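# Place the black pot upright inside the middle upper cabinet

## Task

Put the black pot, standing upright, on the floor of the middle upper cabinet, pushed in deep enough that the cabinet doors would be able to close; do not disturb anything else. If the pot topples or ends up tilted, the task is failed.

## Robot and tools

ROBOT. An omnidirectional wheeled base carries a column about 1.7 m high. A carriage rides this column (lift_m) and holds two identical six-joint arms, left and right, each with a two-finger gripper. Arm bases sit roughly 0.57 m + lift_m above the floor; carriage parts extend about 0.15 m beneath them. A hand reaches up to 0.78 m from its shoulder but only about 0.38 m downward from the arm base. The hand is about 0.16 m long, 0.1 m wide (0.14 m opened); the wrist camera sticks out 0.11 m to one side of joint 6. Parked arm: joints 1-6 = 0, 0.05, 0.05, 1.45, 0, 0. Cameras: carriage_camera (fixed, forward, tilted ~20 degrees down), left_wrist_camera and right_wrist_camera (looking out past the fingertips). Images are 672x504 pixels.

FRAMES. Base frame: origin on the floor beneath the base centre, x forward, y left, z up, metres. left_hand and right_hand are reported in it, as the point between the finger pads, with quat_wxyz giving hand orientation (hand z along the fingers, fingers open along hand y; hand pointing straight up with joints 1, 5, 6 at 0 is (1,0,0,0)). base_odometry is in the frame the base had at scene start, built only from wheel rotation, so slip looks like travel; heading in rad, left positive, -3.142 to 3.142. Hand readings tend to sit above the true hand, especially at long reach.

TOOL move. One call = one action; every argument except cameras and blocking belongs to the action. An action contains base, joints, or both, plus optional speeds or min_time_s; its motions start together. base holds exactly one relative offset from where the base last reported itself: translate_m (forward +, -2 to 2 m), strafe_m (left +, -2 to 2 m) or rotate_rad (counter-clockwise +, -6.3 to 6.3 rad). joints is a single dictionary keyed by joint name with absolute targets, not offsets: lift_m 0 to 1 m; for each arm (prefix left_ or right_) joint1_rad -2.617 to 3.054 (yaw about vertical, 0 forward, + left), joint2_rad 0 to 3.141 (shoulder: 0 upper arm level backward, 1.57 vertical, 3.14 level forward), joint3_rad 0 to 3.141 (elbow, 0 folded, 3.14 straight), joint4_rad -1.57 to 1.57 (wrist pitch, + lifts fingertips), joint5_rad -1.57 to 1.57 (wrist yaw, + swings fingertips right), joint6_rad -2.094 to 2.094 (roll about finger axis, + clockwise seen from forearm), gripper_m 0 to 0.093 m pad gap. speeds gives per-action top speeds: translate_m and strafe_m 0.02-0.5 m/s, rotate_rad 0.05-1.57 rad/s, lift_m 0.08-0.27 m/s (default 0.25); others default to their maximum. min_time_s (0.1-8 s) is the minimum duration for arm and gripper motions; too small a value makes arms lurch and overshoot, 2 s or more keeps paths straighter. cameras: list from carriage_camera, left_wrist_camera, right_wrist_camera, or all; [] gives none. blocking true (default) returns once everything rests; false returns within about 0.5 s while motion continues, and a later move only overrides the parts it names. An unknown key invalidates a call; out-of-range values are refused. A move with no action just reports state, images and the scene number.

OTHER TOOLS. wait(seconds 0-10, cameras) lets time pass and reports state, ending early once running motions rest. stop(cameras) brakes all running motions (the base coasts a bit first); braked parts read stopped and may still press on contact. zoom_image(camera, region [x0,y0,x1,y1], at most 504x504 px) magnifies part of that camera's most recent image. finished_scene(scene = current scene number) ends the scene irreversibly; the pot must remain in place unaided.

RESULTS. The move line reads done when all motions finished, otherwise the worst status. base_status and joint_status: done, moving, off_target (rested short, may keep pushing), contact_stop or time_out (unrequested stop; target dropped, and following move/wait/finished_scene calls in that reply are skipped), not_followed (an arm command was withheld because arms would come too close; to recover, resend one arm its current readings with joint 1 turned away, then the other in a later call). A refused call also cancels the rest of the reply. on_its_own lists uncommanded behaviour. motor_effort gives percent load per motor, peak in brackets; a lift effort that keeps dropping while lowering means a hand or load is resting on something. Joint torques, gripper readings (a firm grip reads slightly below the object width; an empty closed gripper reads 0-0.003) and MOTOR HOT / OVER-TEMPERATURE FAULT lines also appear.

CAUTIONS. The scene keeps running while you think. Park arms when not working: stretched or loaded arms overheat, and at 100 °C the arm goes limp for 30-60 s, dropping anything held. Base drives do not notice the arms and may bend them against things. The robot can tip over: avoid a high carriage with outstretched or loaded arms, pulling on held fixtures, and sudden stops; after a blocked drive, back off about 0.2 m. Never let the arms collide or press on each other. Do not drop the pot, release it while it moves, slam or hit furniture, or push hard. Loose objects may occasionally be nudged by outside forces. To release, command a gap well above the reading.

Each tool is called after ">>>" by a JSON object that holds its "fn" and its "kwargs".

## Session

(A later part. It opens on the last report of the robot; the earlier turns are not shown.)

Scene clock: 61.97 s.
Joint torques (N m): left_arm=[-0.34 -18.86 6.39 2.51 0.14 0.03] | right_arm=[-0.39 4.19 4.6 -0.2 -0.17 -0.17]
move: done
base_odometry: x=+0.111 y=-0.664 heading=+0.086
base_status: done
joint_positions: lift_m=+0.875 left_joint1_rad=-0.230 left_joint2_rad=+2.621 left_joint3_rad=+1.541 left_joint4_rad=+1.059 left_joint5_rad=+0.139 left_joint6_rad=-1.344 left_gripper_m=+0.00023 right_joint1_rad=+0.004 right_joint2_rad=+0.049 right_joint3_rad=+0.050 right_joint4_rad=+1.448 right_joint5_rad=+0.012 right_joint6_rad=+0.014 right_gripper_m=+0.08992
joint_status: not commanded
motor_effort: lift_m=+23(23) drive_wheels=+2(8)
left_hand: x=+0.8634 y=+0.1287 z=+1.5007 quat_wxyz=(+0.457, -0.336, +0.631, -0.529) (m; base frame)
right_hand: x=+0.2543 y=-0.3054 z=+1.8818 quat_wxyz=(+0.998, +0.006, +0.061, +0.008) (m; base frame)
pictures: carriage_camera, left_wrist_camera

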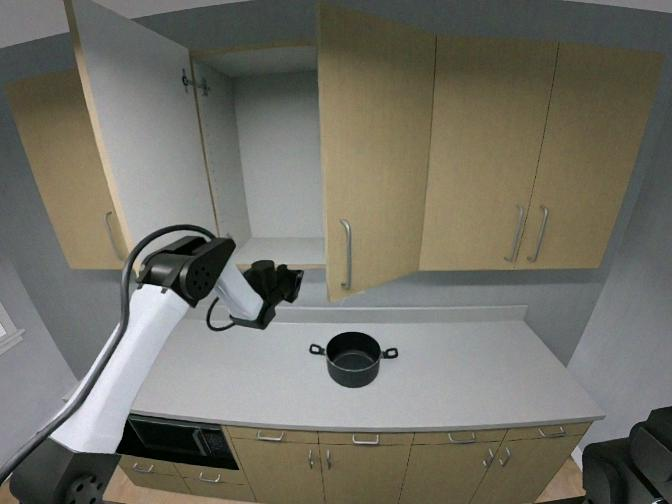

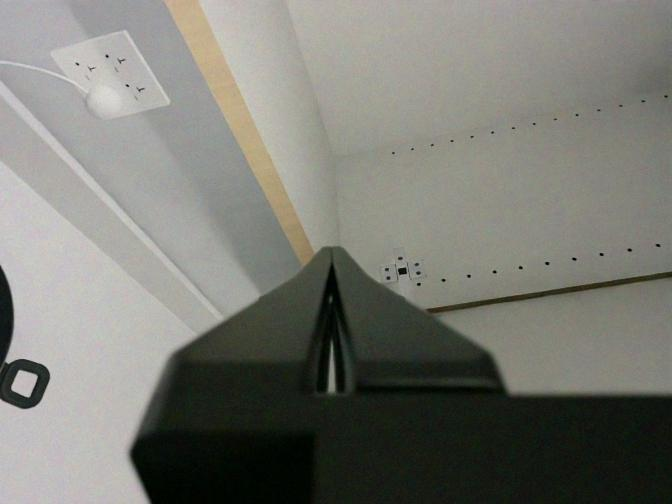

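>>> {"fn": "move", "kwargs": {"base": {"strafe_m": -0.14}, "speeds": {"strafe_m": 0.08}, "cameras": ["carriage_camera", "left_wrist_camera"]}}

Scene clock: 64.83 s.
Joint torques (N m): left_arm=[-8.1 -18.8 6.35 2.5 1.67 0.09] | right_arm=[-0.32 4.14 4.56 -0.24 -0.18 -0.14]
move: done
base_odometry: x=+0.123 y=-0.804 heading=+0.086
base_status: done
joint_positions: lift_m=+0.875 left_joint1_rad=-0.149 left_joint2_rad=+2.621 left_joint3_rad=+1.541 left_joint4_rad=+1.059 left_joint5_rad=-0.020 left_joint6_rad=-1.348 left_gripper_m=+0.00022 right_joint1_rad=+0.003 right_joint2_rad=+0.049 right_joint3_rad=+0.050 right_joint4_rad=+1.448 right_joint5_rad=+0.011 right_joint6_rad=+0.014 right_gripper_m=+0.08992
joint_status: not commanded
motor_effort: lift_m=+23(23) drive_wheels=+1(6)
left_hand: x=+0.8811 y=+0.2078 z=+1.5007 quat_wxyz=(+0.517, -0.409, +0.586, -0.471) (m; base frame)
right_hand: x=+0.2543 y=-0.3053 z=+1.8818 quat_wxyz=(+0.998, +0.006, +0.061, +0.008) (m; base frame)
pictures: carriage_camera, left_wrist_camera

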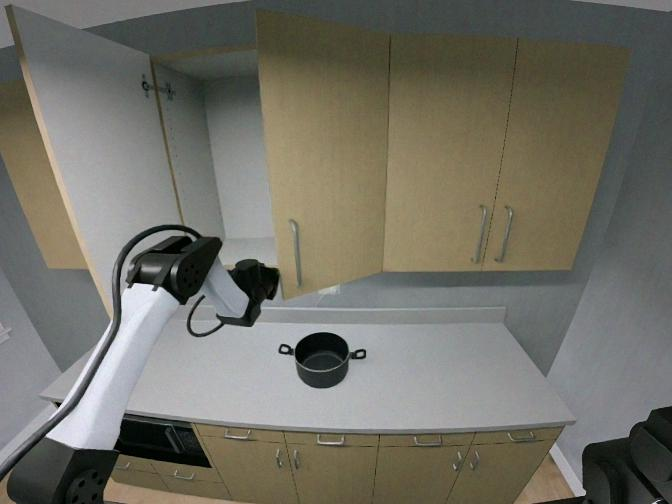

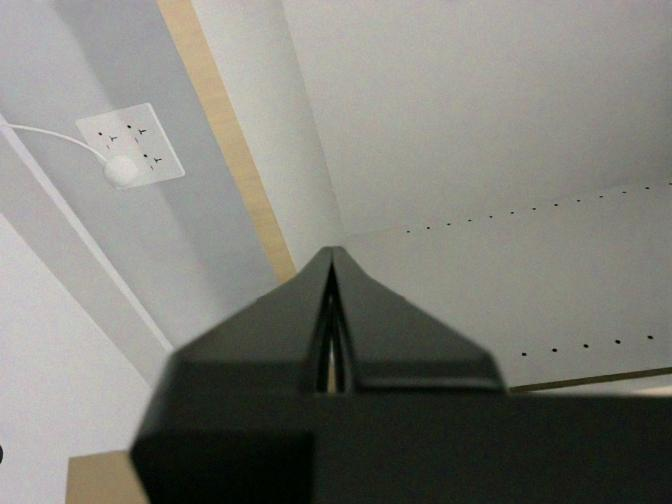

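>>> {"fn": "move", "kwargs": {"base": {"translate_m": -0.07}, "speeds": {"translate_m": 0.08}, "cameras": ["carriage_camera", "left_wrist_camera"]}}

Scene clock: 67.33 s.
Joint torques (N m): left_arm=[-1.17 -18.88 6.31 2.51 0.27 0.09] | right_arm=[-0.4 4.21 4.51 -0.23 -0.15 -0.17]
move: done
base_odometry: x=+0.053 y=-0.810 heading=+0.086
base_status: done
joint_positions: lift_m=+0.875 left_joint1_rad=-0.221 left_joint2_rad=+2.621 left_joint3_rad=+1.541 left_joint4_rad=+1.058 left_joint5_rad=+0.125 left_joint6_rad=-1.348 left_gripper_m=+0.00022 right_joint1_rad=+0.003 right_joint2_rad=+0.049 right_joint3_rad=+0.050 right_joint4_rad=+1.449 right_joint5_rad=+0.011 right_joint6_rad=+0.014 right_gripper_m=+0.08992
joint_status: not commanded
motor_effort: lift_m=+23(23) drive_wheels=-2(8)
left_hand: x=+0.8657 y=+0.1366 z=+1.5006 quat_wxyz=(+0.462, -0.344, +0.627, -0.525) (m; base frame)
right_hand: x=+0.2541 y=-0.3053 z=+1.8818 quat_wxyz=(+0.998, +0.006, +0.061, +0.008) (m; base frame)
pictures: carriage_camera, left_wrist_camera

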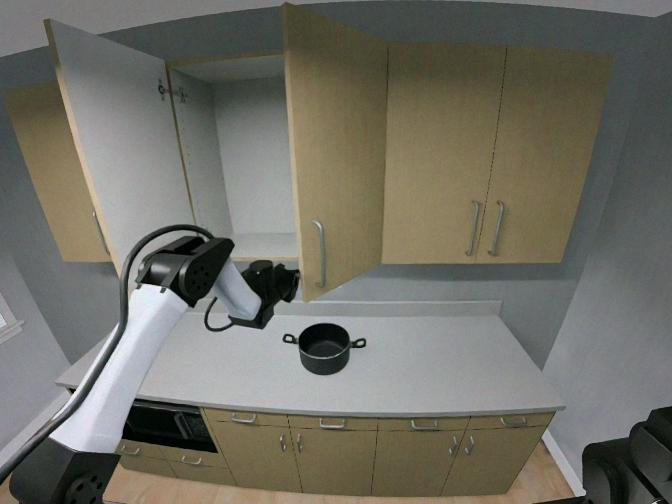

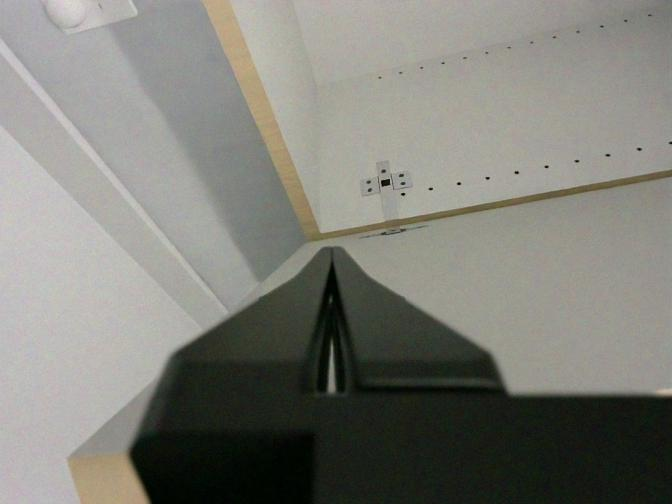

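>>> {"fn": "move", "kwargs": {"base": {"strafe_m": -0.10}, "speeds": {"strafe_m": 0.08}}}

>>> {"fn": "move", "kwargs": {"base": {"translate_m": -0.07}, "speeds": {"translate_m": 0.08}, "cameras": ["carriage_camera", "left_wrist_camera"]}}

Scene clock: 70.10 s.
Joint torques (N m): left_arm=[-12.33 -18.7 7.71 2.18 2.8 0.15] | right_arm=[-0.36 4.34 4.56 -0.23 -0.15 -0.15]
move: done
base_odometry: x=+0.062 y=-0.910 heading=+0.086
base_status: done
joint_positions: lift_m=+0.875 left_joint1_rad=-0.106 left_joint2_rad=+2.621 left_joint3_rad=+1.526 left_joint4_rad=+1.085 left_joint5_rad=-0.136 left_joint6_rad=-1.355 left_gripper_m=+0.00021 right_joint1_rad=+0.003 right_joint2_rad=+0.049 right_joint3_rad=+0.050 right_joint4_rad=+1.449 right_joint5_rad=+0.010 right_joint6_rad=+0.014 right_gripper_m=+0.08992
joint_status: not commanded
motor_effort: lift_m=+23(23) drive_wheels=+3(7)
left_hand: x=+0.8825 y=+0.2573 z=+1.5012 quat_wxyz=(+0.555, -0.454, +0.547, -0.432) (m; base frame)
right_hand: x=+0.2541 y=-0.3051 z=+1.8818 quat_wxyz=(+0.998, +0.005, +0.061, +0.008) (m; base frame)
pictures: none

Scene clock: 71.73 s.
Joint torques (N m): left_arm=[0.08 -18.8 7.64 2.4 0.18 0.17] | right_arm=[-0.21 4.27 4.6 -0.26 -0.16 -0.17]
move: done
base_odometry: x=-0.008 y=-0.916 heading=+0.086
base_status: done
joint_positions: lift_m=+0.875 left_joint1_rad=-0.235 left_joint2_rad=+2.621 left_joint3_rad=+1.526 left_joint4_rad=+1.069 left_joint5_rad=+0.136 left_joint6_rad=-1.355 left_gripper_m=+0.00021 right_joint1_rad=+0.003 right_joint2_rad=+0.049 right_joint3_rad=+0.050 right_joint4_rad=+1.449 right_joint5_rad=+0.010 right_joint6_rad=+0.014 right_gripper_m=+0.08992
joint_status: not commanded
motor_effort: lift_m=+23(23) drive_wheels=-2(11)
left_hand: x=+0.8599 y=+0.1265 z=+1.4971 quat_wxyz=(+0.453, -0.340, +0.631, -0.531) (m; base frame)
right_hand: x=+0.2541 y=-0.3051 z=+1.8818 quat_wxyz=(+0.998, +0.005, +0.061, +0.008) (m; base frame)
pictures: carriage_camera, left_wrist_camera

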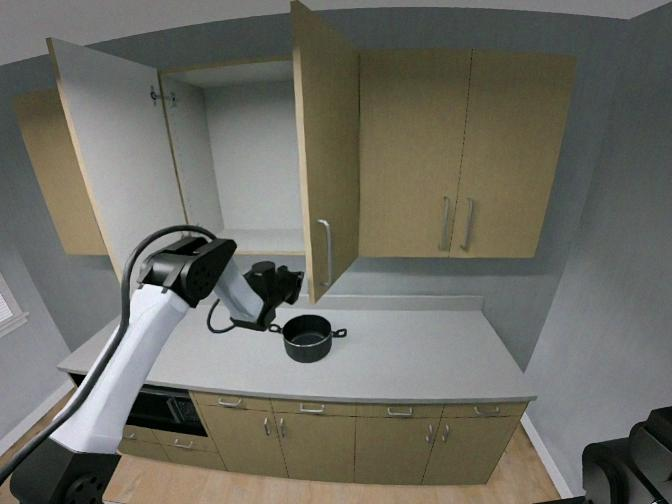

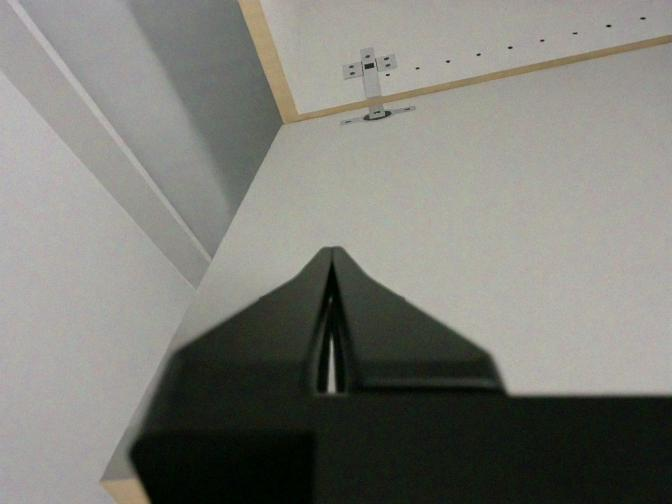

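>>> {"fn": "move", "kwargs": {"base": {"strafe_m": -0.2}, "speeds": {"strafe_m": 0.1}, "cameras": ["carriage_camera", "left_wrist_camera"]}}

Scene clock: 75.37 s.
Joint torques (N m): left_arm=[-0.51 -18.84 7.6 2.39 0.17 0.15] | right_arm=[-0.35 4.25 4.68 -0.25 -0.18 -0.16]
move: done
base_odometry: x=+0.009 y=-1.115 heading=+0.086
base_status: done
joint_positions: lift_m=+0.875 left_joint1_rad=-0.228 left_joint2_rad=+2.621 left_joint3_rad=+1.526 left_joint4_rad=+1.068 left_joint5_rad=+0.136 left_joint6_rad=-1.355 left_gripper_m=+0.00021 right_joint1_rad=+0.002 right_joint2_rad=+0.049 right_joint3_rad=+0.050 right_joint4_rad=+1.449 right_joint5_rad=+0.010 right_joint6_rad=+0.014 right_gripper_m=+0.08992
joint_status: not commanded
motor_effort: lift_m=+23(23) drive_wheels=-1(8)
left_hand: x=+0.8612 y=+0.1311 z=+1.4971 quat_wxyz=(+0.454, -0.342, +0.630, -0.529) (m; base frame)
right_hand: x=+0.2541 y=-0.3051 z=+1.8818 quat_wxyz=(+0.998, +0.005, +0.061, +0.008) (m; base frame)
pictures: carriage_camera, left_wrist_camera

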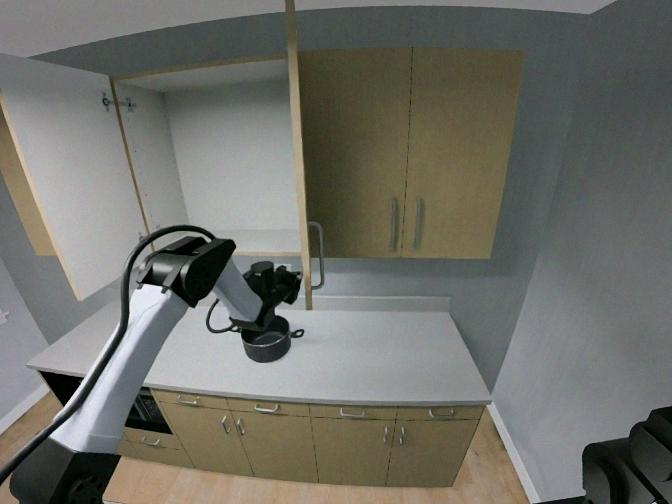

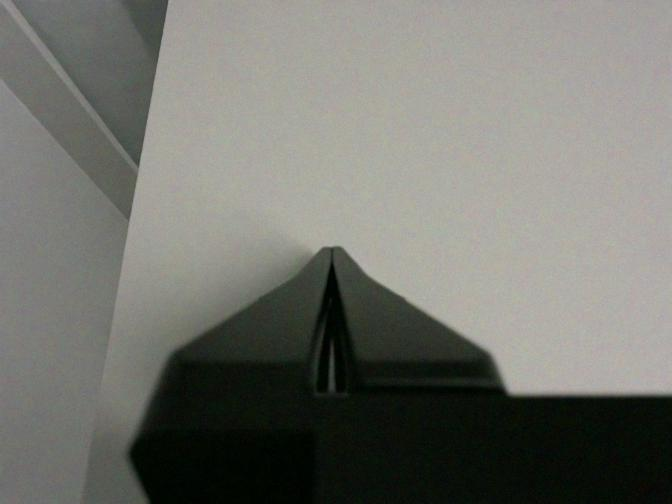

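>>> {"fn": "move", "kwargs": {"base": {"strafe_m": 0.07}, "speeds": {"strafe_m": 0.1}}}

>>> {"fn": "move", "kwargs": {"base": {"translate_m": -0.35}, "speeds": {"translate_m": 0.2}, "cameras": ["carriage_camera"]}}

>>> {"fn": "move", "kwargs": {"joints": {"lift_m": 0.4, "left_joint1_rad": 0, "left_joint2_rad": 0.05, "left_joint3_rad": 0.05, "left_joint4_rad": 1.45, "left_joint5_rad": 0, "left_joint6_rad": 0, "left_gripper_m": 0.093, "right_gripper_m": 0.093}, "min_time_s": 3, "cameras": ["carriage_camera"]}}

Scene clock: 78.10 s.
Joint torques (N m): left_arm=[-0.32 -18.78 7.56 2.42 0.13 0.17] | right_arm=[-0.25 4.19 4.59 -0.25 -0.13 -0.16]
move: done
base_odometry: x=+0.003 y=-1.045 heading=+0.086
base_status: done
joint_positions: lift_m=+0.875 left_joint1_rad=-0.230 left_joint2_rad=+2.621 left_joint3_rad=+1.527 left_joint4_rad=+1.067 left_joint5_rad=+0.139 left_joint6_rad=-1.355 left_gripper_m=+0.00021 right_joint1_rad=+0.002 right_joint2_rad=+0.049 right_joint3_rad=+0.050 right_joint4_rad=+1.449 right_joint5_rad=+0.010 right_joint6_rad=+0.014 right_gripper_m=+0.08992
joint_status: not commanded
motor_effort: lift_m=+23(23) drive_wheels=+0(13)
left_hand: x=+0.8607 y=+0.1291 z=+1.4971 quat_wxyz=(+0.453, -0.340, +0.631, -0.531) (m; base frame)
right_hand: x=+0.2541 y=-0.3051 z=+1.8818 quat_wxyz=(+0.998, +0.005, +0.061, +0.008) (m; base frame)
pictures: none

Scene clock: 80.93 s.
Joint torques (N m): left_arm=[-0.28 -18.77 7.38 2.42 0.15 0.16] | right_arm=[-0.28 4.21 4.57 -0.24 -0.16 -0.16]
move: done
base_odometry: x=-0.345 y=-1.076 heading=+0.086
base_status: done
joint_positions: lift_m=+0.875 left_joint1_rad=-0.231 left_joint2_rad=+2.621 left_joint3_rad=+1.529 left_joint4_rad=+1.066 left_joint5_rad=+0.139 left_joint6_rad=-1.355 left_gripper_m=+0.00021 right_joint1_rad=+0.002 right_joint2_rad=+0.049 right_joint3_rad=+0.050 right_joint4_rad=+1.449 right_joint5_rad=+0.010 right_joint6_rad=+0.014 right_gripper_m=+0.08992
joint_status: not commanded
motor_effort: lift_m=+23(23) drive_wheels=-2(6)
left_hand: x=+0.8611 y=+0.1287 z=+1.4977 quat_wxyz=(+0.453, -0.340, +0.630, -0.531) (m; base frame)
right_hand: x=+0.2541 y=-0.3051 z=+1.8818 quat_wxyz=(+0.998, +0.005, +0.061, +0.008) (m; base frame)
pictures: carriage_camera

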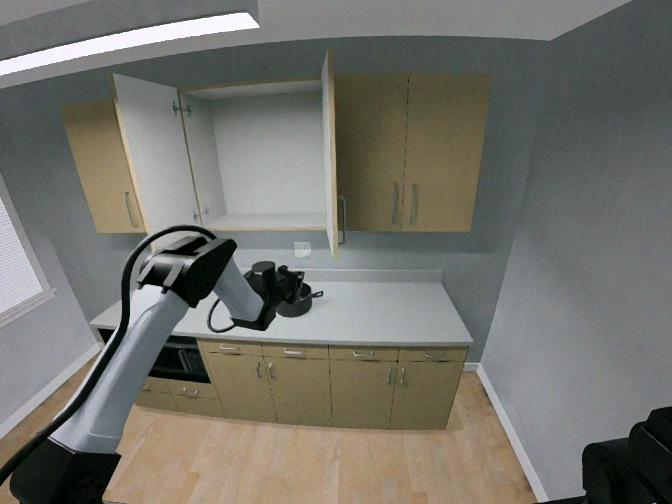

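Scene clock: 84.23 s.
Joint torques (N m): left_arm=[0.55 3.78 4.51 0.02 -0.12 0.14] | right_arm=[-0.39 4.19 4.6 -0.24 -0.14 -0.18]
move: done
base_odometry: x=-0.345 y=-1.076 heading=+0.086
base_status: not commanded
joint_positions: lift_m=+0.400 left_joint1_rad=-0.006 left_joint2_rad=+0.054 left_joint3_rad=+0.054 left_joint4_rad=+1.436 left_joint5_rad=+0.014 left_joint6_rad=-0.012 left_gripper_m=+0.09288 right_joint1_rad=+0.002 right_joint2_rad=+0.049 right_joint3_rad=+0.050 right_joint4_rad=+1.449 right_joint5_rad=+0.010 right_joint6_rad=+0.014 right_gripper_m=+0.09289
joint_status: all done
motor_effort: lift_m=+21(21) drive_wheels=-2(3)
left_hand: x=+0.2571 y=+0.3007 z=+1.4079 quat_wxyz=(+0.998, +0.007, +0.067, -0.010) (m; base frame)
right_hand: x=+0.2540 y=-0.3051 z=+1.4071 quat_wxyz=(+0.998, +0.005, +0.061, +0.008) (m; base frame)
pictures: carriage_camera

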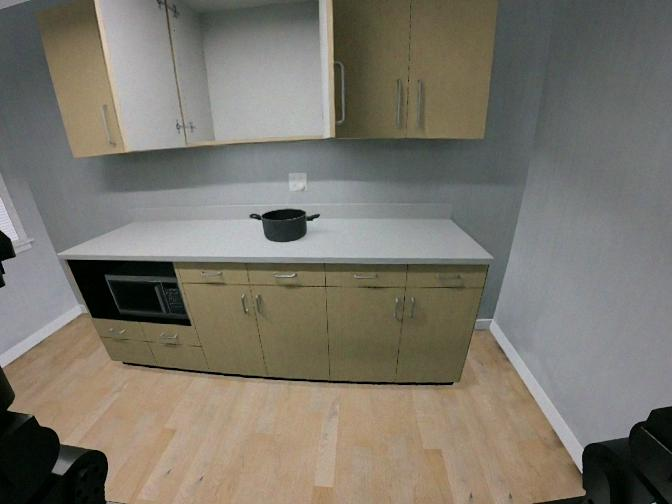

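>>> {"fn": "move", "kwargs": {"base": {"strafe_m": 0.315}, "joints": {"lift_m": 0.43, "left_joint1_rad": -0.243, "left_joint2_rad": 2.59, "left_joint3_rad": 1.553, "left_joint4_rad": 1.075, "left_joint5_rad": -0.25, "left_joint6_rad": -1.35, "right_joint1_rad": 0.255, "right_joint2_rad": 2.505, "right_joint3_rad": 1.44, "right_joint4_rad": 1.125, "right_joint5_rad": 0.265, "right_joint6_rad": 1.35}, "speeds": {"strafe_m": 0.15}, "min_time_s": 3, "cameras": ["carriage_camera"]}}

>>> {"fn": "zoom_image", "kwargs": {"camera": "carriage_camera", "region": [220, 150, 460, 300]}}

Scene clock: 89.97 s.
Joint torques (N m): left_arm=[-0.49 -16.21 7.57 2.38 -0.1 -0.03] | right_arm=[0.46 -14.19 6.98 1.98 0.18 0.04]
move: done
base_odometry: x=-0.373 y=-0.762 heading=+0.087
base_status: done
joint_positions: lift_m=+0.430 left_joint1_rad=-0.239 left_joint2_rad=+2.591 left_joint3_rad=+1.527 left_joint4_rad=+1.070 left_joint5_rad=-0.235 left_joint6_rad=-1.339 left_gripper_m=+0.09288 right_joint1_rad=+0.248 right_joint2_rad=+2.507 right_joint3_rad=+1.411 right_joint4_rad=+1.118 right_joint5_rad=+0.249 right_joint6_rad=+1.335 right_gripper_m=+0.09290
joint_status: all done
motor_effort: lift_m=+24(28) drive_wheels=-4(7)
left_hand: x=+0.8732 y=+0.1866 z=+1.0721 quat_wxyz=(+0.555, -0.437, +0.553, -0.442) (m; base frame)
right_hand: x=+0.8542 y=-0.1876 z=+1.0893 quat_wxyz=(+0.561, +0.435, +0.548, +0.444) (m; base frame)
pictures: carriage_camera

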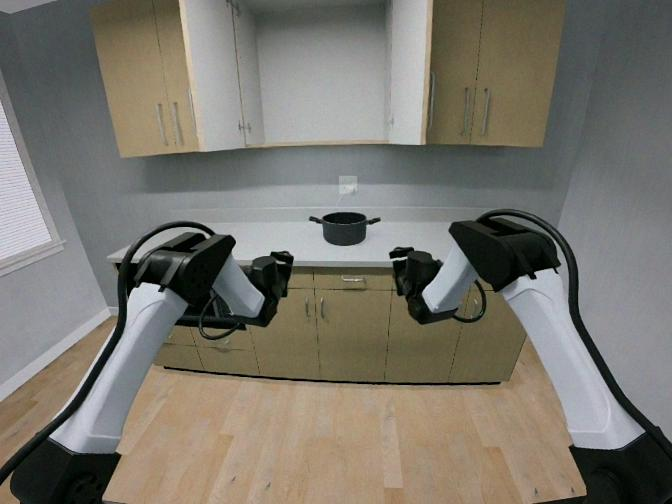

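Scaled by 2.100 from the camera's 672x504 image, which has a finer 960x720 frame.

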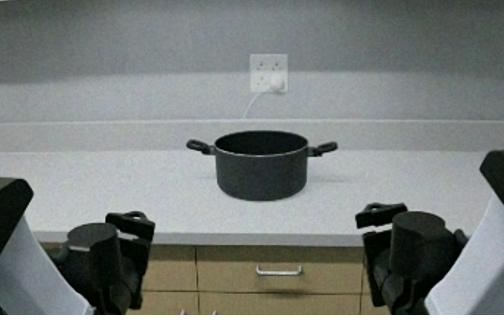

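>>> {"fn": "move", "kwargs": {"base": {"rotate_rad": -0.022}}}

>>> {"fn": "move", "kwargs": {"base": {"translate_m": 0.5}, "speeds": {"translate_m": 0.2}, "cameras": ["all"]}}

Scene clock: 92.33 s.
Joint torques (N m): left_arm=[0.18 -16.25 7.45 2.38 -0.04 -0.01] | right_arm=[0.17 -14 6.95 1.99 0.11 0.05]
move: done
base_odometry: x=-0.373 y=-0.762 heading=+0.065
base_status: done
joint_positions: lift_m=+0.430 left_joint1_rad=-0.246 left_joint2_rad=+2.591 left_joint3_rad=+1.529 left_joint4_rad=+1.070 left_joint5_rad=-0.240 left_joint6_rad=-1.340 left_gripper_m=+0.09288 right_joint1_rad=+0.251 right_joint2_rad=+2.507 right_joint3_rad=+1.412 right_joint4_rad=+1.118 right_joint5_rad=+0.253 right_joint6_rad=+1.336 right_gripper_m=+0.09290
joint_status: not commanded
motor_effort: lift_m=+24(24) drive_wheels=-7(10)
left_hand: x=+0.8726 y=+0.1829 z=+1.0725 quat_wxyz=(+0.554, -0.436, +0.553, -0.443) (m; base frame)
right_hand: x=+0.8541 y=-0.1868 z=+1.0895 quat_wxyz=(+0.561, +0.435, +0.547, +0.444) (m; base frame)
pictures: none

Scene clock: 96.03 s.
Joint torques (N m): left_arm=[0.16 -16.24 7.41 2.39 -0.06 0] | right_arm=[0.16 -14.12 6.98 1.99 0.12 0.07]
move: done
base_odometry: x=+0.126 y=-0.729 heading=+0.066
base_status: done
joint_positions: lift_m=+0.430 left_joint1_rad=-0.245 left_joint2_rad=+2.591 left_joint3_rad=+1.529 left_joint4_rad=+1.069 left_joint5_rad=-0.240 left_joint6_rad=-1.340 left_gripper_m=+0.09288 right_joint1_rad=+0.252 right_joint2_rad=+2.507 right_joint3_rad=+1.412 right_joint4_rad=+1.118 right_joint5_rad=+0.254 right_joint6_rad=+1.336 right_gripper_m=+0.09290
joint_status: not commanded
motor_effort: lift_m=+24(24) drive_wheels=-5(12)
left_hand: x=+0.8727 y=+0.1834 z=+1.0724 quat_wxyz=(+0.554, -0.437, +0.553, -0.443) (m; base frame)
right_hand: x=+0.8539 y=-0.1861 z=+1.0894 quat_wxyz=(+0.560, +0.435, +0.547, +0.444) (m; base frame)
pictures: carriage_camera, left_wrist_camera, right_wrist_camera

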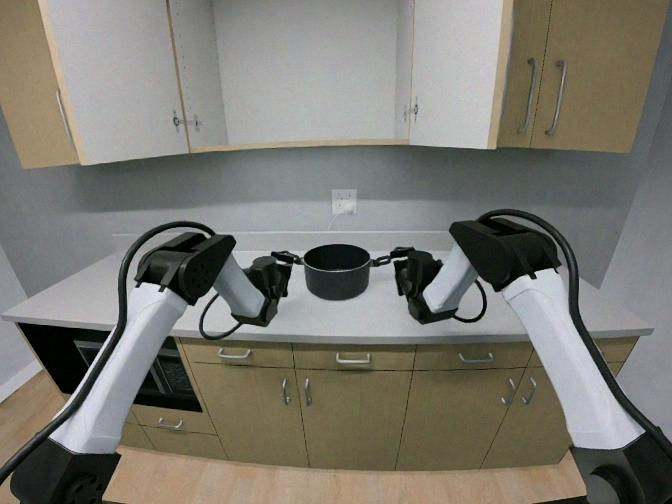

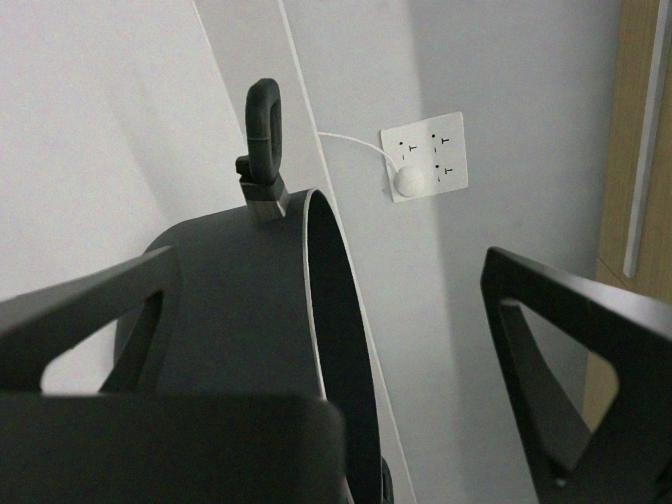

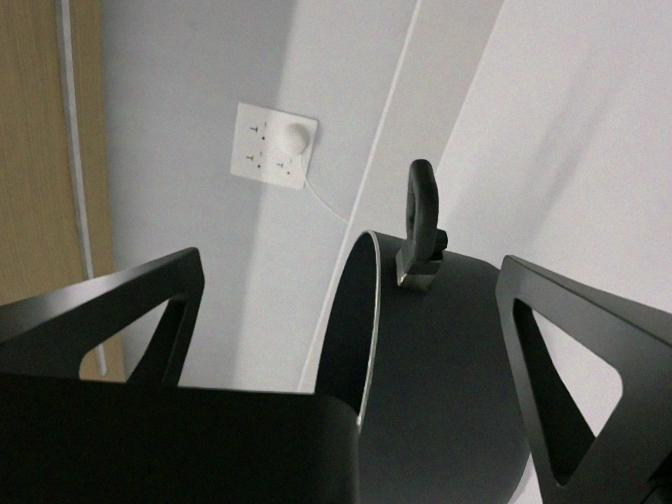

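>>> {"fn": "move", "kwargs": {"base": {"strafe_m": 0.016}, "joints": {"lift_m": 0.395, "right_joint2_rad": 2.52}, "speeds": {"strafe_m": 0.05}, "min_time_s": 1}}

>>> {"fn": "move", "kwargs": {"base": {"translate_m": 0.085}, "speeds": {"translate_m": 0.08}, "cameras": ["left_wrist_camera", "right_wrist_camera"]}}

Scene clock: 98.70 s.
Joint torques (N m): left_arm=[-0.2 -17.8 6.76 2.51 -0.06 0.01] | right_arm=[-0.24 -14.46 6.15 2.09 0.12 0.04]
move: done
base_odometry: x=+0.125 y=-0.713 heading=+0.066
base_status: done
joint_positions: lift_m=+0.395 left_joint1_rad=-0.242 left_joint2_rad=+2.606 left_joint3_rad=+1.537 left_joint4_rad=+1.058 left_joint5_rad=-0.240 left_joint6_rad=-1.341 left_gripper_m=+0.09288 right_joint1_rad=+0.257 right_joint2_rad=+2.524 right_joint3_rad=+1.421 right_joint4_rad=+1.109 right_joint5_rad=+0.255 right_joint6_rad=+1.337 right_gripper_m=+0.09290
joint_status: all done
motor_effort: lift_m=+21(22) drive_wheels=-6(6)
left_hand: x=+0.8738 y=+0.1855 z=+1.0286 quat_wxyz=(+0.551, -0.441, +0.558, -0.437) (m; base frame)
right_hand: x=+0.8545 y=-0.1829 z=+1.0456 quat_wxyz=(+0.556, +0.437, +0.553, +0.441) (m; base frame)
pictures: none

Scene clock: 100.47 s.
Joint torques (N m): left_arm=[-0.08 -17.84 6.65 2.52 -0.08 0.01] | right_arm=[-0.31 -14.52 6.13 2.09 0.11 0.04]
move: done
base_odometry: x=+0.210 y=-0.707 heading=+0.066
base_status: done
joint_positions: lift_m=+0.395 left_joint1_rad=-0.242 left_joint2_rad=+2.606 left_joint3_rad=+1.537 left_joint4_rad=+1.058 left_joint5_rad=-0.240 left_joint6_rad=-1.341 left_gripper_m=+0.09288 right_joint1_rad=+0.256 right_joint2_rad=+2.524 right_joint3_rad=+1.421 right_joint4_rad=+1.109 right_joint5_rad=+0.255 right_joint6_rad=+1.337 right_gripper_m=+0.09290
joint_status: not commanded
motor_effort: lift_m=+21(21) drive_wheels=+1(9)
left_hand: x=+0.8738 y=+0.1853 z=+1.0286 quat_wxyz=(+0.551, -0.441, +0.558, -0.437) (m; base frame)
right_hand: x=+0.8545 y=-0.1832 z=+1.0456 quat_wxyz=(+0.556, +0.437, +0.553, +0.440) (m; base frame)
pictures: left_wrist_camera, right_wrist_camera

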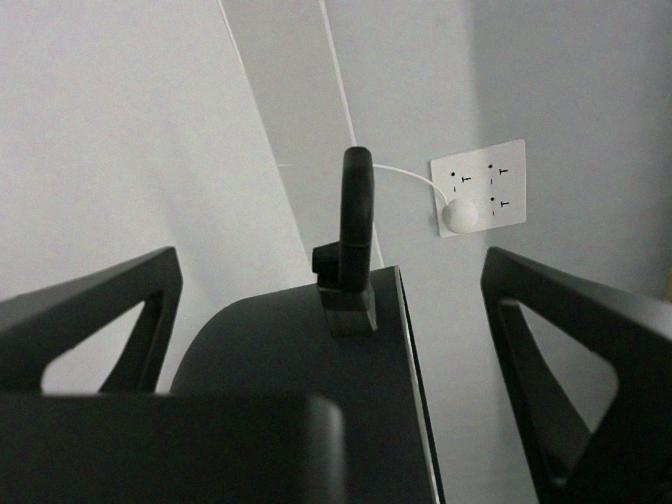

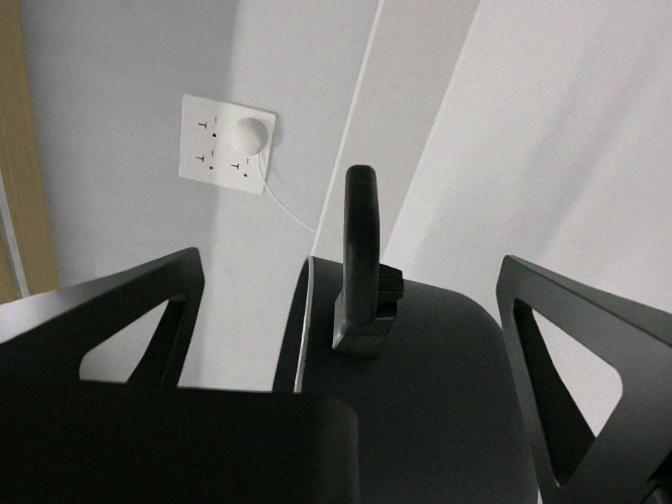

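>>> {"fn": "move", "kwargs": {"base": {"translate_m": 0.033}, "joints": {"lift_m": 0.401, "left_joint1_rad": -0.226, "left_joint5_rad": -0.234, "left_joint4_rad": 1.09, "right_joint4_rad": 1.105, "right_joint2_rad": 2.53}, "speeds": {"translate_m": 0.05}, "min_time_s": 1}}

>>> {"fn": "move", "kwargs": {"joints": {"left_gripper_m": 0.045, "right_gripper_m": 0.045}, "min_time_s": 1.2, "cameras": ["left_wrist_camera", "right_wrist_camera"]}}

Scene clock: 102.93 s.
Joint torques (N m): left_arm=[0.25 -17.88 6.54 2.61 0.1 0.02] | right_arm=[-0.21 -13.97 6.12 1.93 0.12 0.06]
move: done
base_odometry: x=+0.243 y=-0.705 heading=+0.067
base_status: done
joint_positions: lift_m=+0.401 left_joint1_rad=-0.230 left_joint2_rad=+2.607 left_joint3_rad=+1.539 left_joint4_rad=+1.064 left_joint5_rad=-0.240 left_joint6_rad=-1.341 left_gripper_m=+0.09288 right_joint1_rad=+0.256 right_joint2_rad=+2.528 right_joint3_rad=+1.422 right_joint4_rad=+1.102 right_joint5_rad=+0.255 right_joint6_rad=+1.337 right_gripper_m=+0.09290
joint_status: all done
motor_effort: lift_m=+24(28) drive_wheels=-6(10)
left_hand: x=+0.8754 y=+0.1932 z=+1.0359 quat_wxyz=(+0.555, -0.443, +0.553, -0.435) (m; base frame)
right_hand: x=+0.8545 y=-0.1832 z=+1.0475 quat_wxyz=(+0.554, +0.438, +0.556, +0.438) (m; base frame)
pictures: none

Scene clock: 104.43 s.
Joint torques (N m): left_arm=[0.25 -17.94 6.5 2.59 0.11 0] | right_arm=[-0.25 -13.9 6.15 1.95 0.11 0.06]
move: done
base_odometry: x=+0.243 y=-0.705 heading=+0.067
base_status: not commanded
joint_positions: lift_m=+0.401 left_joint1_rad=-0.230 left_joint2_rad=+2.607 left_joint3_rad=+1.539 left_joint4_rad=+1.064 left_joint5_rad=-0.240 left_joint6_rad=-1.341 left_gripper_m=+0.04513 right_joint1_rad=+0.256 right_joint2_rad=+2.528 right_joint3_rad=+1.422 right_joint4_rad=+1.102 right_joint5_rad=+0.255 right_joint6_rad=+1.337 right_gripper_m=+0.04511
joint_status: all done
motor_effort: lift_m=+24(24) drive_wheels=-7(7)
left_hand: x=+0.8754 y=+0.1932 z=+1.0359 quat_wxyz=(+0.555, -0.443, +0.553, -0.435) (m; base frame)
right_hand: x=+0.8545 y=-0.1832 z=+1.0474 quat_wxyz=(+0.554, +0.438, +0.557, +0.437) (m; base frame)
pictures: left_wrist_camera, right_wrist_camera

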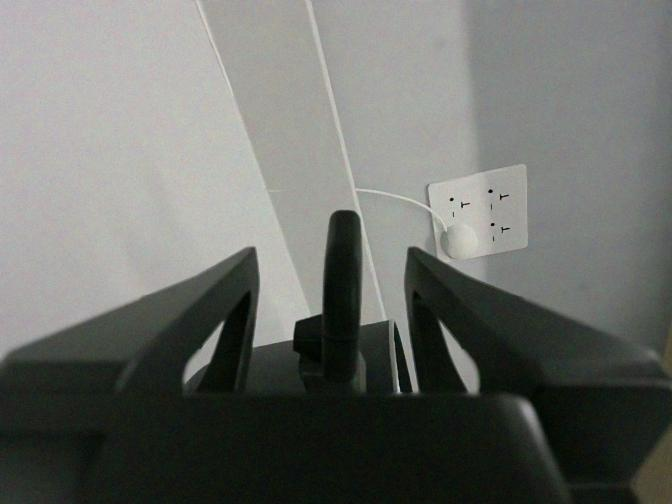

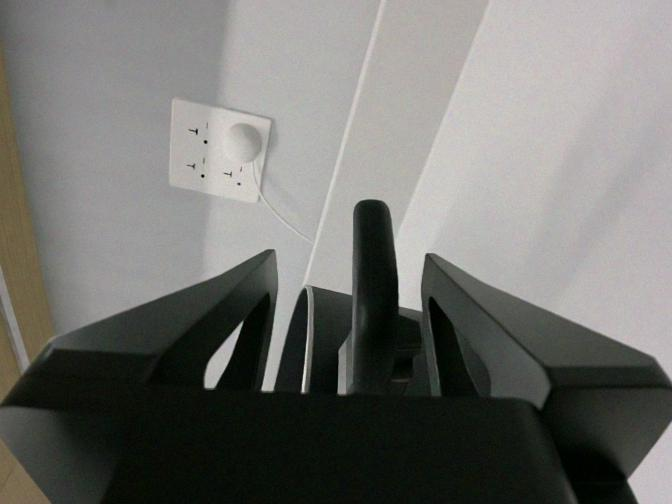

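>>> {"fn": "move", "kwargs": {"joints": {"left_joint1_rad": -0.21, "left_joint5_rad": -0.222, "right_joint1_rad": 0.235, "right_joint5_rad": 0.247, "right_joint4_rad": 1.085, "right_joint2_rad": 2.54}, "min_time_s": 0.8, "cameras": ["left_wrist_camera", "right_wrist_camera"]}}

Scene clock: 106.20 s.
Joint torques (N m): left_arm=[0.29 -17.92 6.52 2.59 0.18 0] | right_arm=[-0.44 -13.96 6.12 1.95 -0.1 0.06]
move: done
MOTOR HOT: joint 2 (shoulder) of the left arm reports 75 °C; the controller stops that arm at 100 °C. To cool a motor, set the load down, stop pushing, or move to a pose that needs little force.
base_odometry: x=+0.243 y=-0.705 heading=+0.067
base_status: not commanded
joint_positions: lift_m=+0.401 left_joint1_rad=-0.214 left_joint2_rad=+2.607 left_joint3_rad=+1.539 left_joint4_rad=+1.064 left_joint5_rad=-0.236 left_joint6_rad=-1.341 left_gripper_m=+0.04513 right_joint1_rad=+0.239 right_joint2_rad=+2.538 right_joint3_rad=+1.422 right_joint4_rad=+1.083 right_joint5_rad=+0.255 right_joint6_rad=+1.337 right_gripper_m=+0.04511
joint_status: all done
motor_effort: lift_m=+24(24) drive_wheels=-6(7)
left_hand: x=+0.8771 y=+0.2027 z=+1.0359 quat_wxyz=(+0.558, -0.446, +0.551, -0.432) (m; base frame)
right_hand: x=+0.8560 y=-0.1947 z=+1.0364 quat_wxyz=(+0.551, +0.448, +0.562, +0.424) (m; base frame)
pictures: left_wrist_camera, right_wrist_camera

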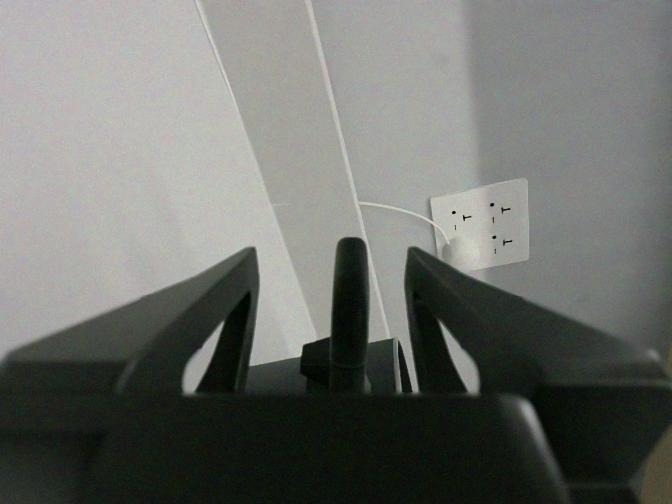

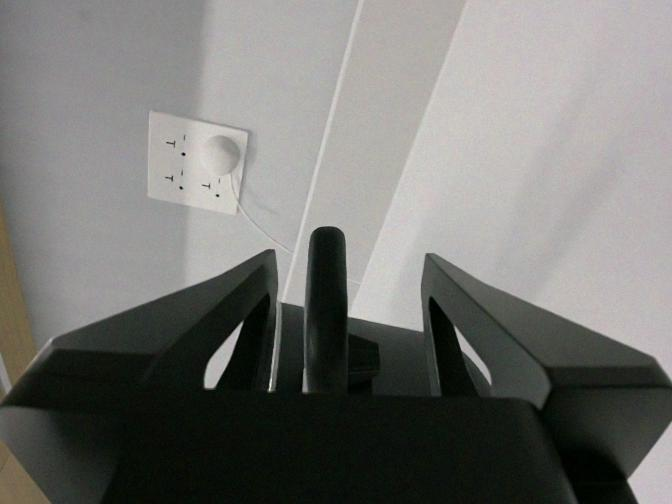

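>>> {"fn": "move", "kwargs": {"joints": {"left_gripper_m": 0.006, "right_gripper_m": 0.006, "right_joint4_rad": 1.11}, "min_time_s": 2}}

>>> {"fn": "move", "kwargs": {"joints": {"lift_m": 0.51, "left_joint4_rad": 1.265, "right_joint4_rad": 1.28, "right_joint2_rad": 2.51}, "speeds": {"lift_m": 0.1}, "min_time_s": 1.2, "cameras": ["carriage_camera", "left_wrist_camera", "right_wrist_camera"]}}

Scene clock: 109.20 s.
Joint torques (N m): left_arm=[0.28 -17.96 6.57 2.6 0.16 0.01] | right_arm=[-0.42 -13.9 6.13 1.95 -0.08 0.03]
move: off_target
MOTOR HOT: still on. Joint 2 (shoulder) of the left arm reports 76 °C.
base_odometry: x=+0.243 y=-0.705 heading=+0.067
base_status: not commanded
joint_positions: lift_m=+0.401 left_joint1_rad=-0.214 left_joint2_rad=+2.607 left_joint3_rad=+1.539 left_joint4_rad=+1.065 left_joint5_rad=-0.236 left_joint6_rad=-1.341 left_gripper_m=+0.00613 right_joint1_rad=+0.239 right_joint2_rad=+2.538 right_joint3_rad=+1.422 right_joint4_rad=+1.107 right_joint5_rad=+0.255 right_joint6_rad=+1.337 right_gripper_m=+0.01111
joint_status: right_gripper_m off_target (ended at +0.01114, target +0.00600); the others done
motor_effort: lift_m=+24(24) drive_wheels=-6(7)
left_hand: x=+0.8771 y=+0.2027 z=+1.0361 quat_wxyz=(+0.558, -0.446, +0.550, -0.432) (m; base frame)
right_hand: x=+0.8561 y=-0.1946 z=+1.0423 quat_wxyz=(+0.556, +0.444, +0.554, +0.431) (m; base frame)
pictures: none

Scene clock: 110.73 s.
Joint torques (N m): left_arm=[0.29 -17.96 6.5 2.48 0.19 0.02] | right_arm=[-0.49 -19.74 6.48 4.26 0.05 0.8]
move: off_target
MOTOR HOT: still on. Joint 2 (shoulder) of the left arm reports 77 °C.
base_odometry: x=+0.243 y=-0.705 heading=+0.067
base_status: not commanded
joint_positions: lift_m=+0.510 left_joint1_rad=-0.214 left_joint2_rad=+2.609 left_joint3_rad=+1.539 left_joint4_rad=+1.241 left_joint5_rad=-0.235 left_joint6_rad=-1.342 left_gripper_m=+0.00613 right_joint1_rad=+0.239 right_joint2_rad=+2.565 right_joint3_rad=+1.413 right_joint4_rad=+1.069 right_joint5_rad=+0.244 right_joint6_rad=+1.269 right_gripper_m=+0.01116
joint_status: right_joint4_rad off_target (ended at +1.069, target +1.280); the others done
motor_effort: lift_m=+24(28) drive_wheels=+2(7)
left_hand: x=+0.8736 y=+0.2032 z=+1.1868 quat_wxyz=(+0.594, -0.417, +0.493, -0.479) (m; base frame)
right_hand: x=+0.8523 y=-0.1931 z=+1.1219 quat_wxyz=(+0.551, +0.431, +0.595, +0.395) (m; base frame)
pictures: carriage_camera, left_wrist_camera, right_wrist_camera

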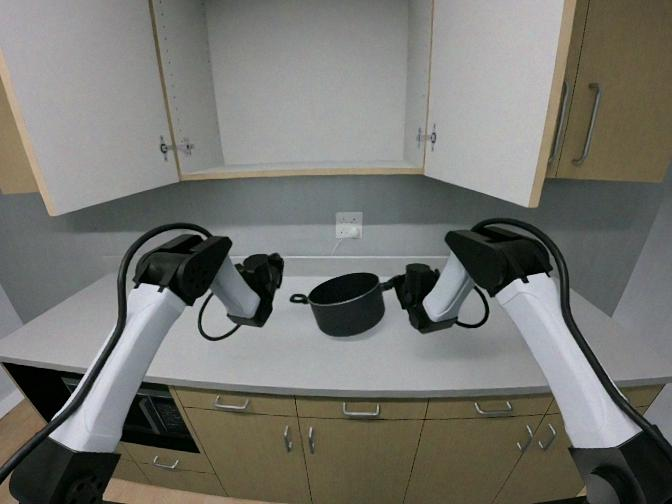

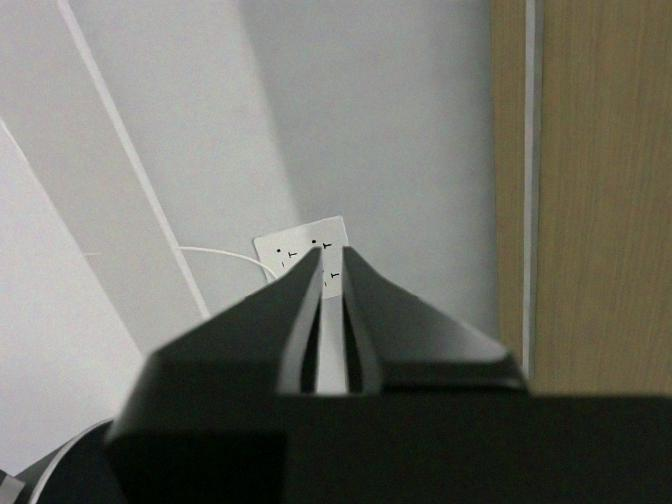

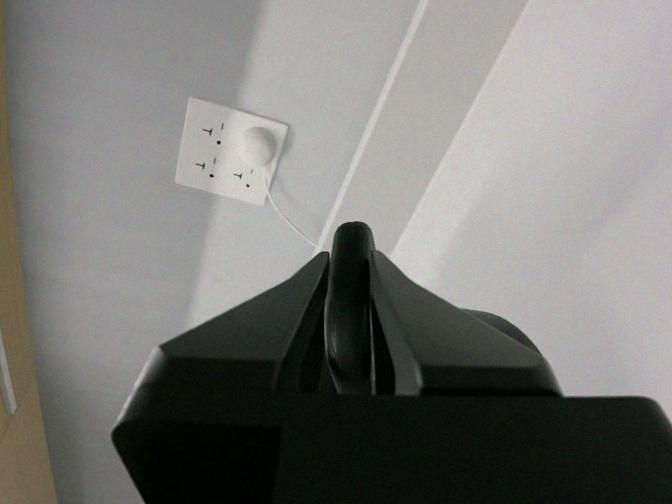

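>>> {"fn": "move", "kwargs": {"joints": {"lift_m": 0.44, "left_joint1_rad": -0.08, "left_joint5_rad": -0.1}, "speeds": {"lift_m": 0.08}, "min_time_s": 0.8}}

>>> {"fn": "move", "kwargs": {"joints": {"lift_m": 0.415, "right_joint4_rad": 1.15}, "speeds": {"lift_m": 0.08}, "cameras": ["all"]}}

Scene clock: 113.23 s.
Joint torques (N m): left_arm=[-0.27 -17.96 6.52 2.43 0.18 0.01] | right_arm=[-0.2 -19.63 6.5 3.32 0.03 0.3]
move: done
MOTOR HOT: still on. Joint 2 (shoulder) of the left arm reports 78 °C.
base_odometry: x=+0.243 y=-0.705 heading=+0.067
base_status: not commanded
joint_positions: lift_m=+0.440 left_joint1_rad=-0.078 left_joint2_rad=+2.609 left_joint3_rad=+1.539 left_joint4_rad=+1.248 left_joint5_rad=-0.115 left_joint6_rad=-1.342 left_gripper_m=+0.00613 right_joint1_rad=+0.234 right_joint2_rad=+2.565 right_joint3_rad=+1.413 right_joint4_rad=+1.152 right_joint5_rad=+0.244 right_joint6_rad=+1.316 right_gripper_m=+0.01113
joint_status: all done
on_its_own: right_joint4_rad moved +0.083 toward your old target +1.280
motor_effort: lift_m=+22(22) drive_wheels=-5(6)
left_hand: x=+0.8829 y=+0.2717 z=+1.1195 quat_wxyz=(+0.605, -0.414, +0.491, -0.471) (m; base frame)
right_hand: x=+0.8537 y=-0.1961 z=+1.0723 quat_wxyz=(+0.562, +0.435, +0.557, +0.430) (m; base frame)
pictures: none

Scene clock: 114.07 s.
Joint torques (N m): left_arm=[-0.25 -18.07 6.41 2.43 0.2 0.02] | right_arm=[0.29 -19.73 6.63 2.08 -0.08 0.05]
move: done
MOTOR HOT: still on. Joint 2 (shoulder) of the left arm reports 78 °C.
base_odometry: x=+0.243 y=-0.705 heading=+0.067
base_status: not commanded
joint_positions: lift_m=+0.415 left_joint1_rad=-0.078 left_joint2_rad=+2.609 left_joint3_rad=+1.539 left_joint4_rad=+1.249 left_joint5_rad=-0.113 left_joint6_rad=-1.342 left_gripper_m=+0.00613 right_joint1_rad=+0.229 right_joint2_rad=+2.565 right_joint3_rad=+1.413 right_joint4_rad=+1.141 right_joint5_rad=+0.255 right_joint6_rad=+1.338 right_gripper_m=+0.01105
joint_status: all done
motor_effort: lift_m=+22(22) drive_wheels=+0(6)
left_hand: x=+0.8829 y=+0.2716 z=+1.0945 quat_wxyz=(+0.605, -0.413, +0.491, -0.472) (m; base frame)
right_hand: x=+0.8541 y=-0.2011 z=+1.0447 quat_wxyz=(+0.558, +0.447, +0.553, +0.428) (m; base frame)
pictures: carriage_camera, left_wrist_camera, right_wrist_camera

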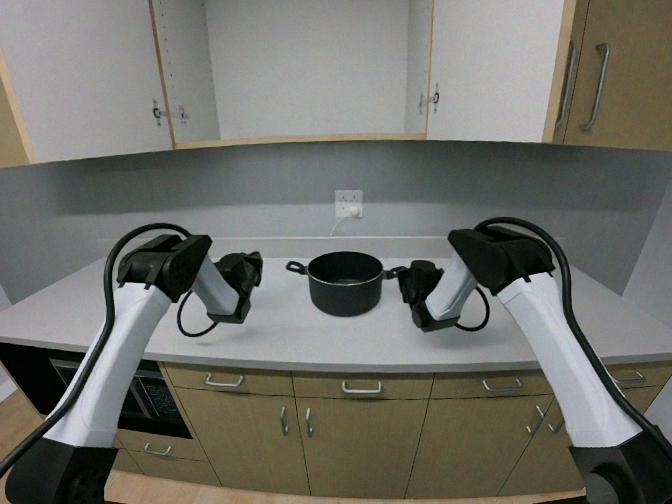

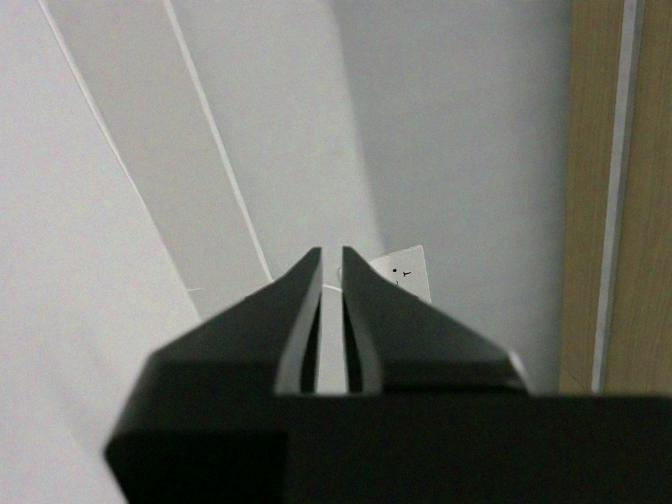

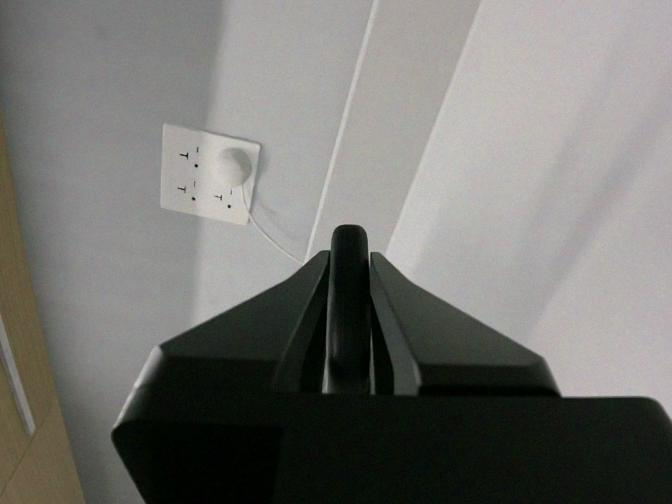

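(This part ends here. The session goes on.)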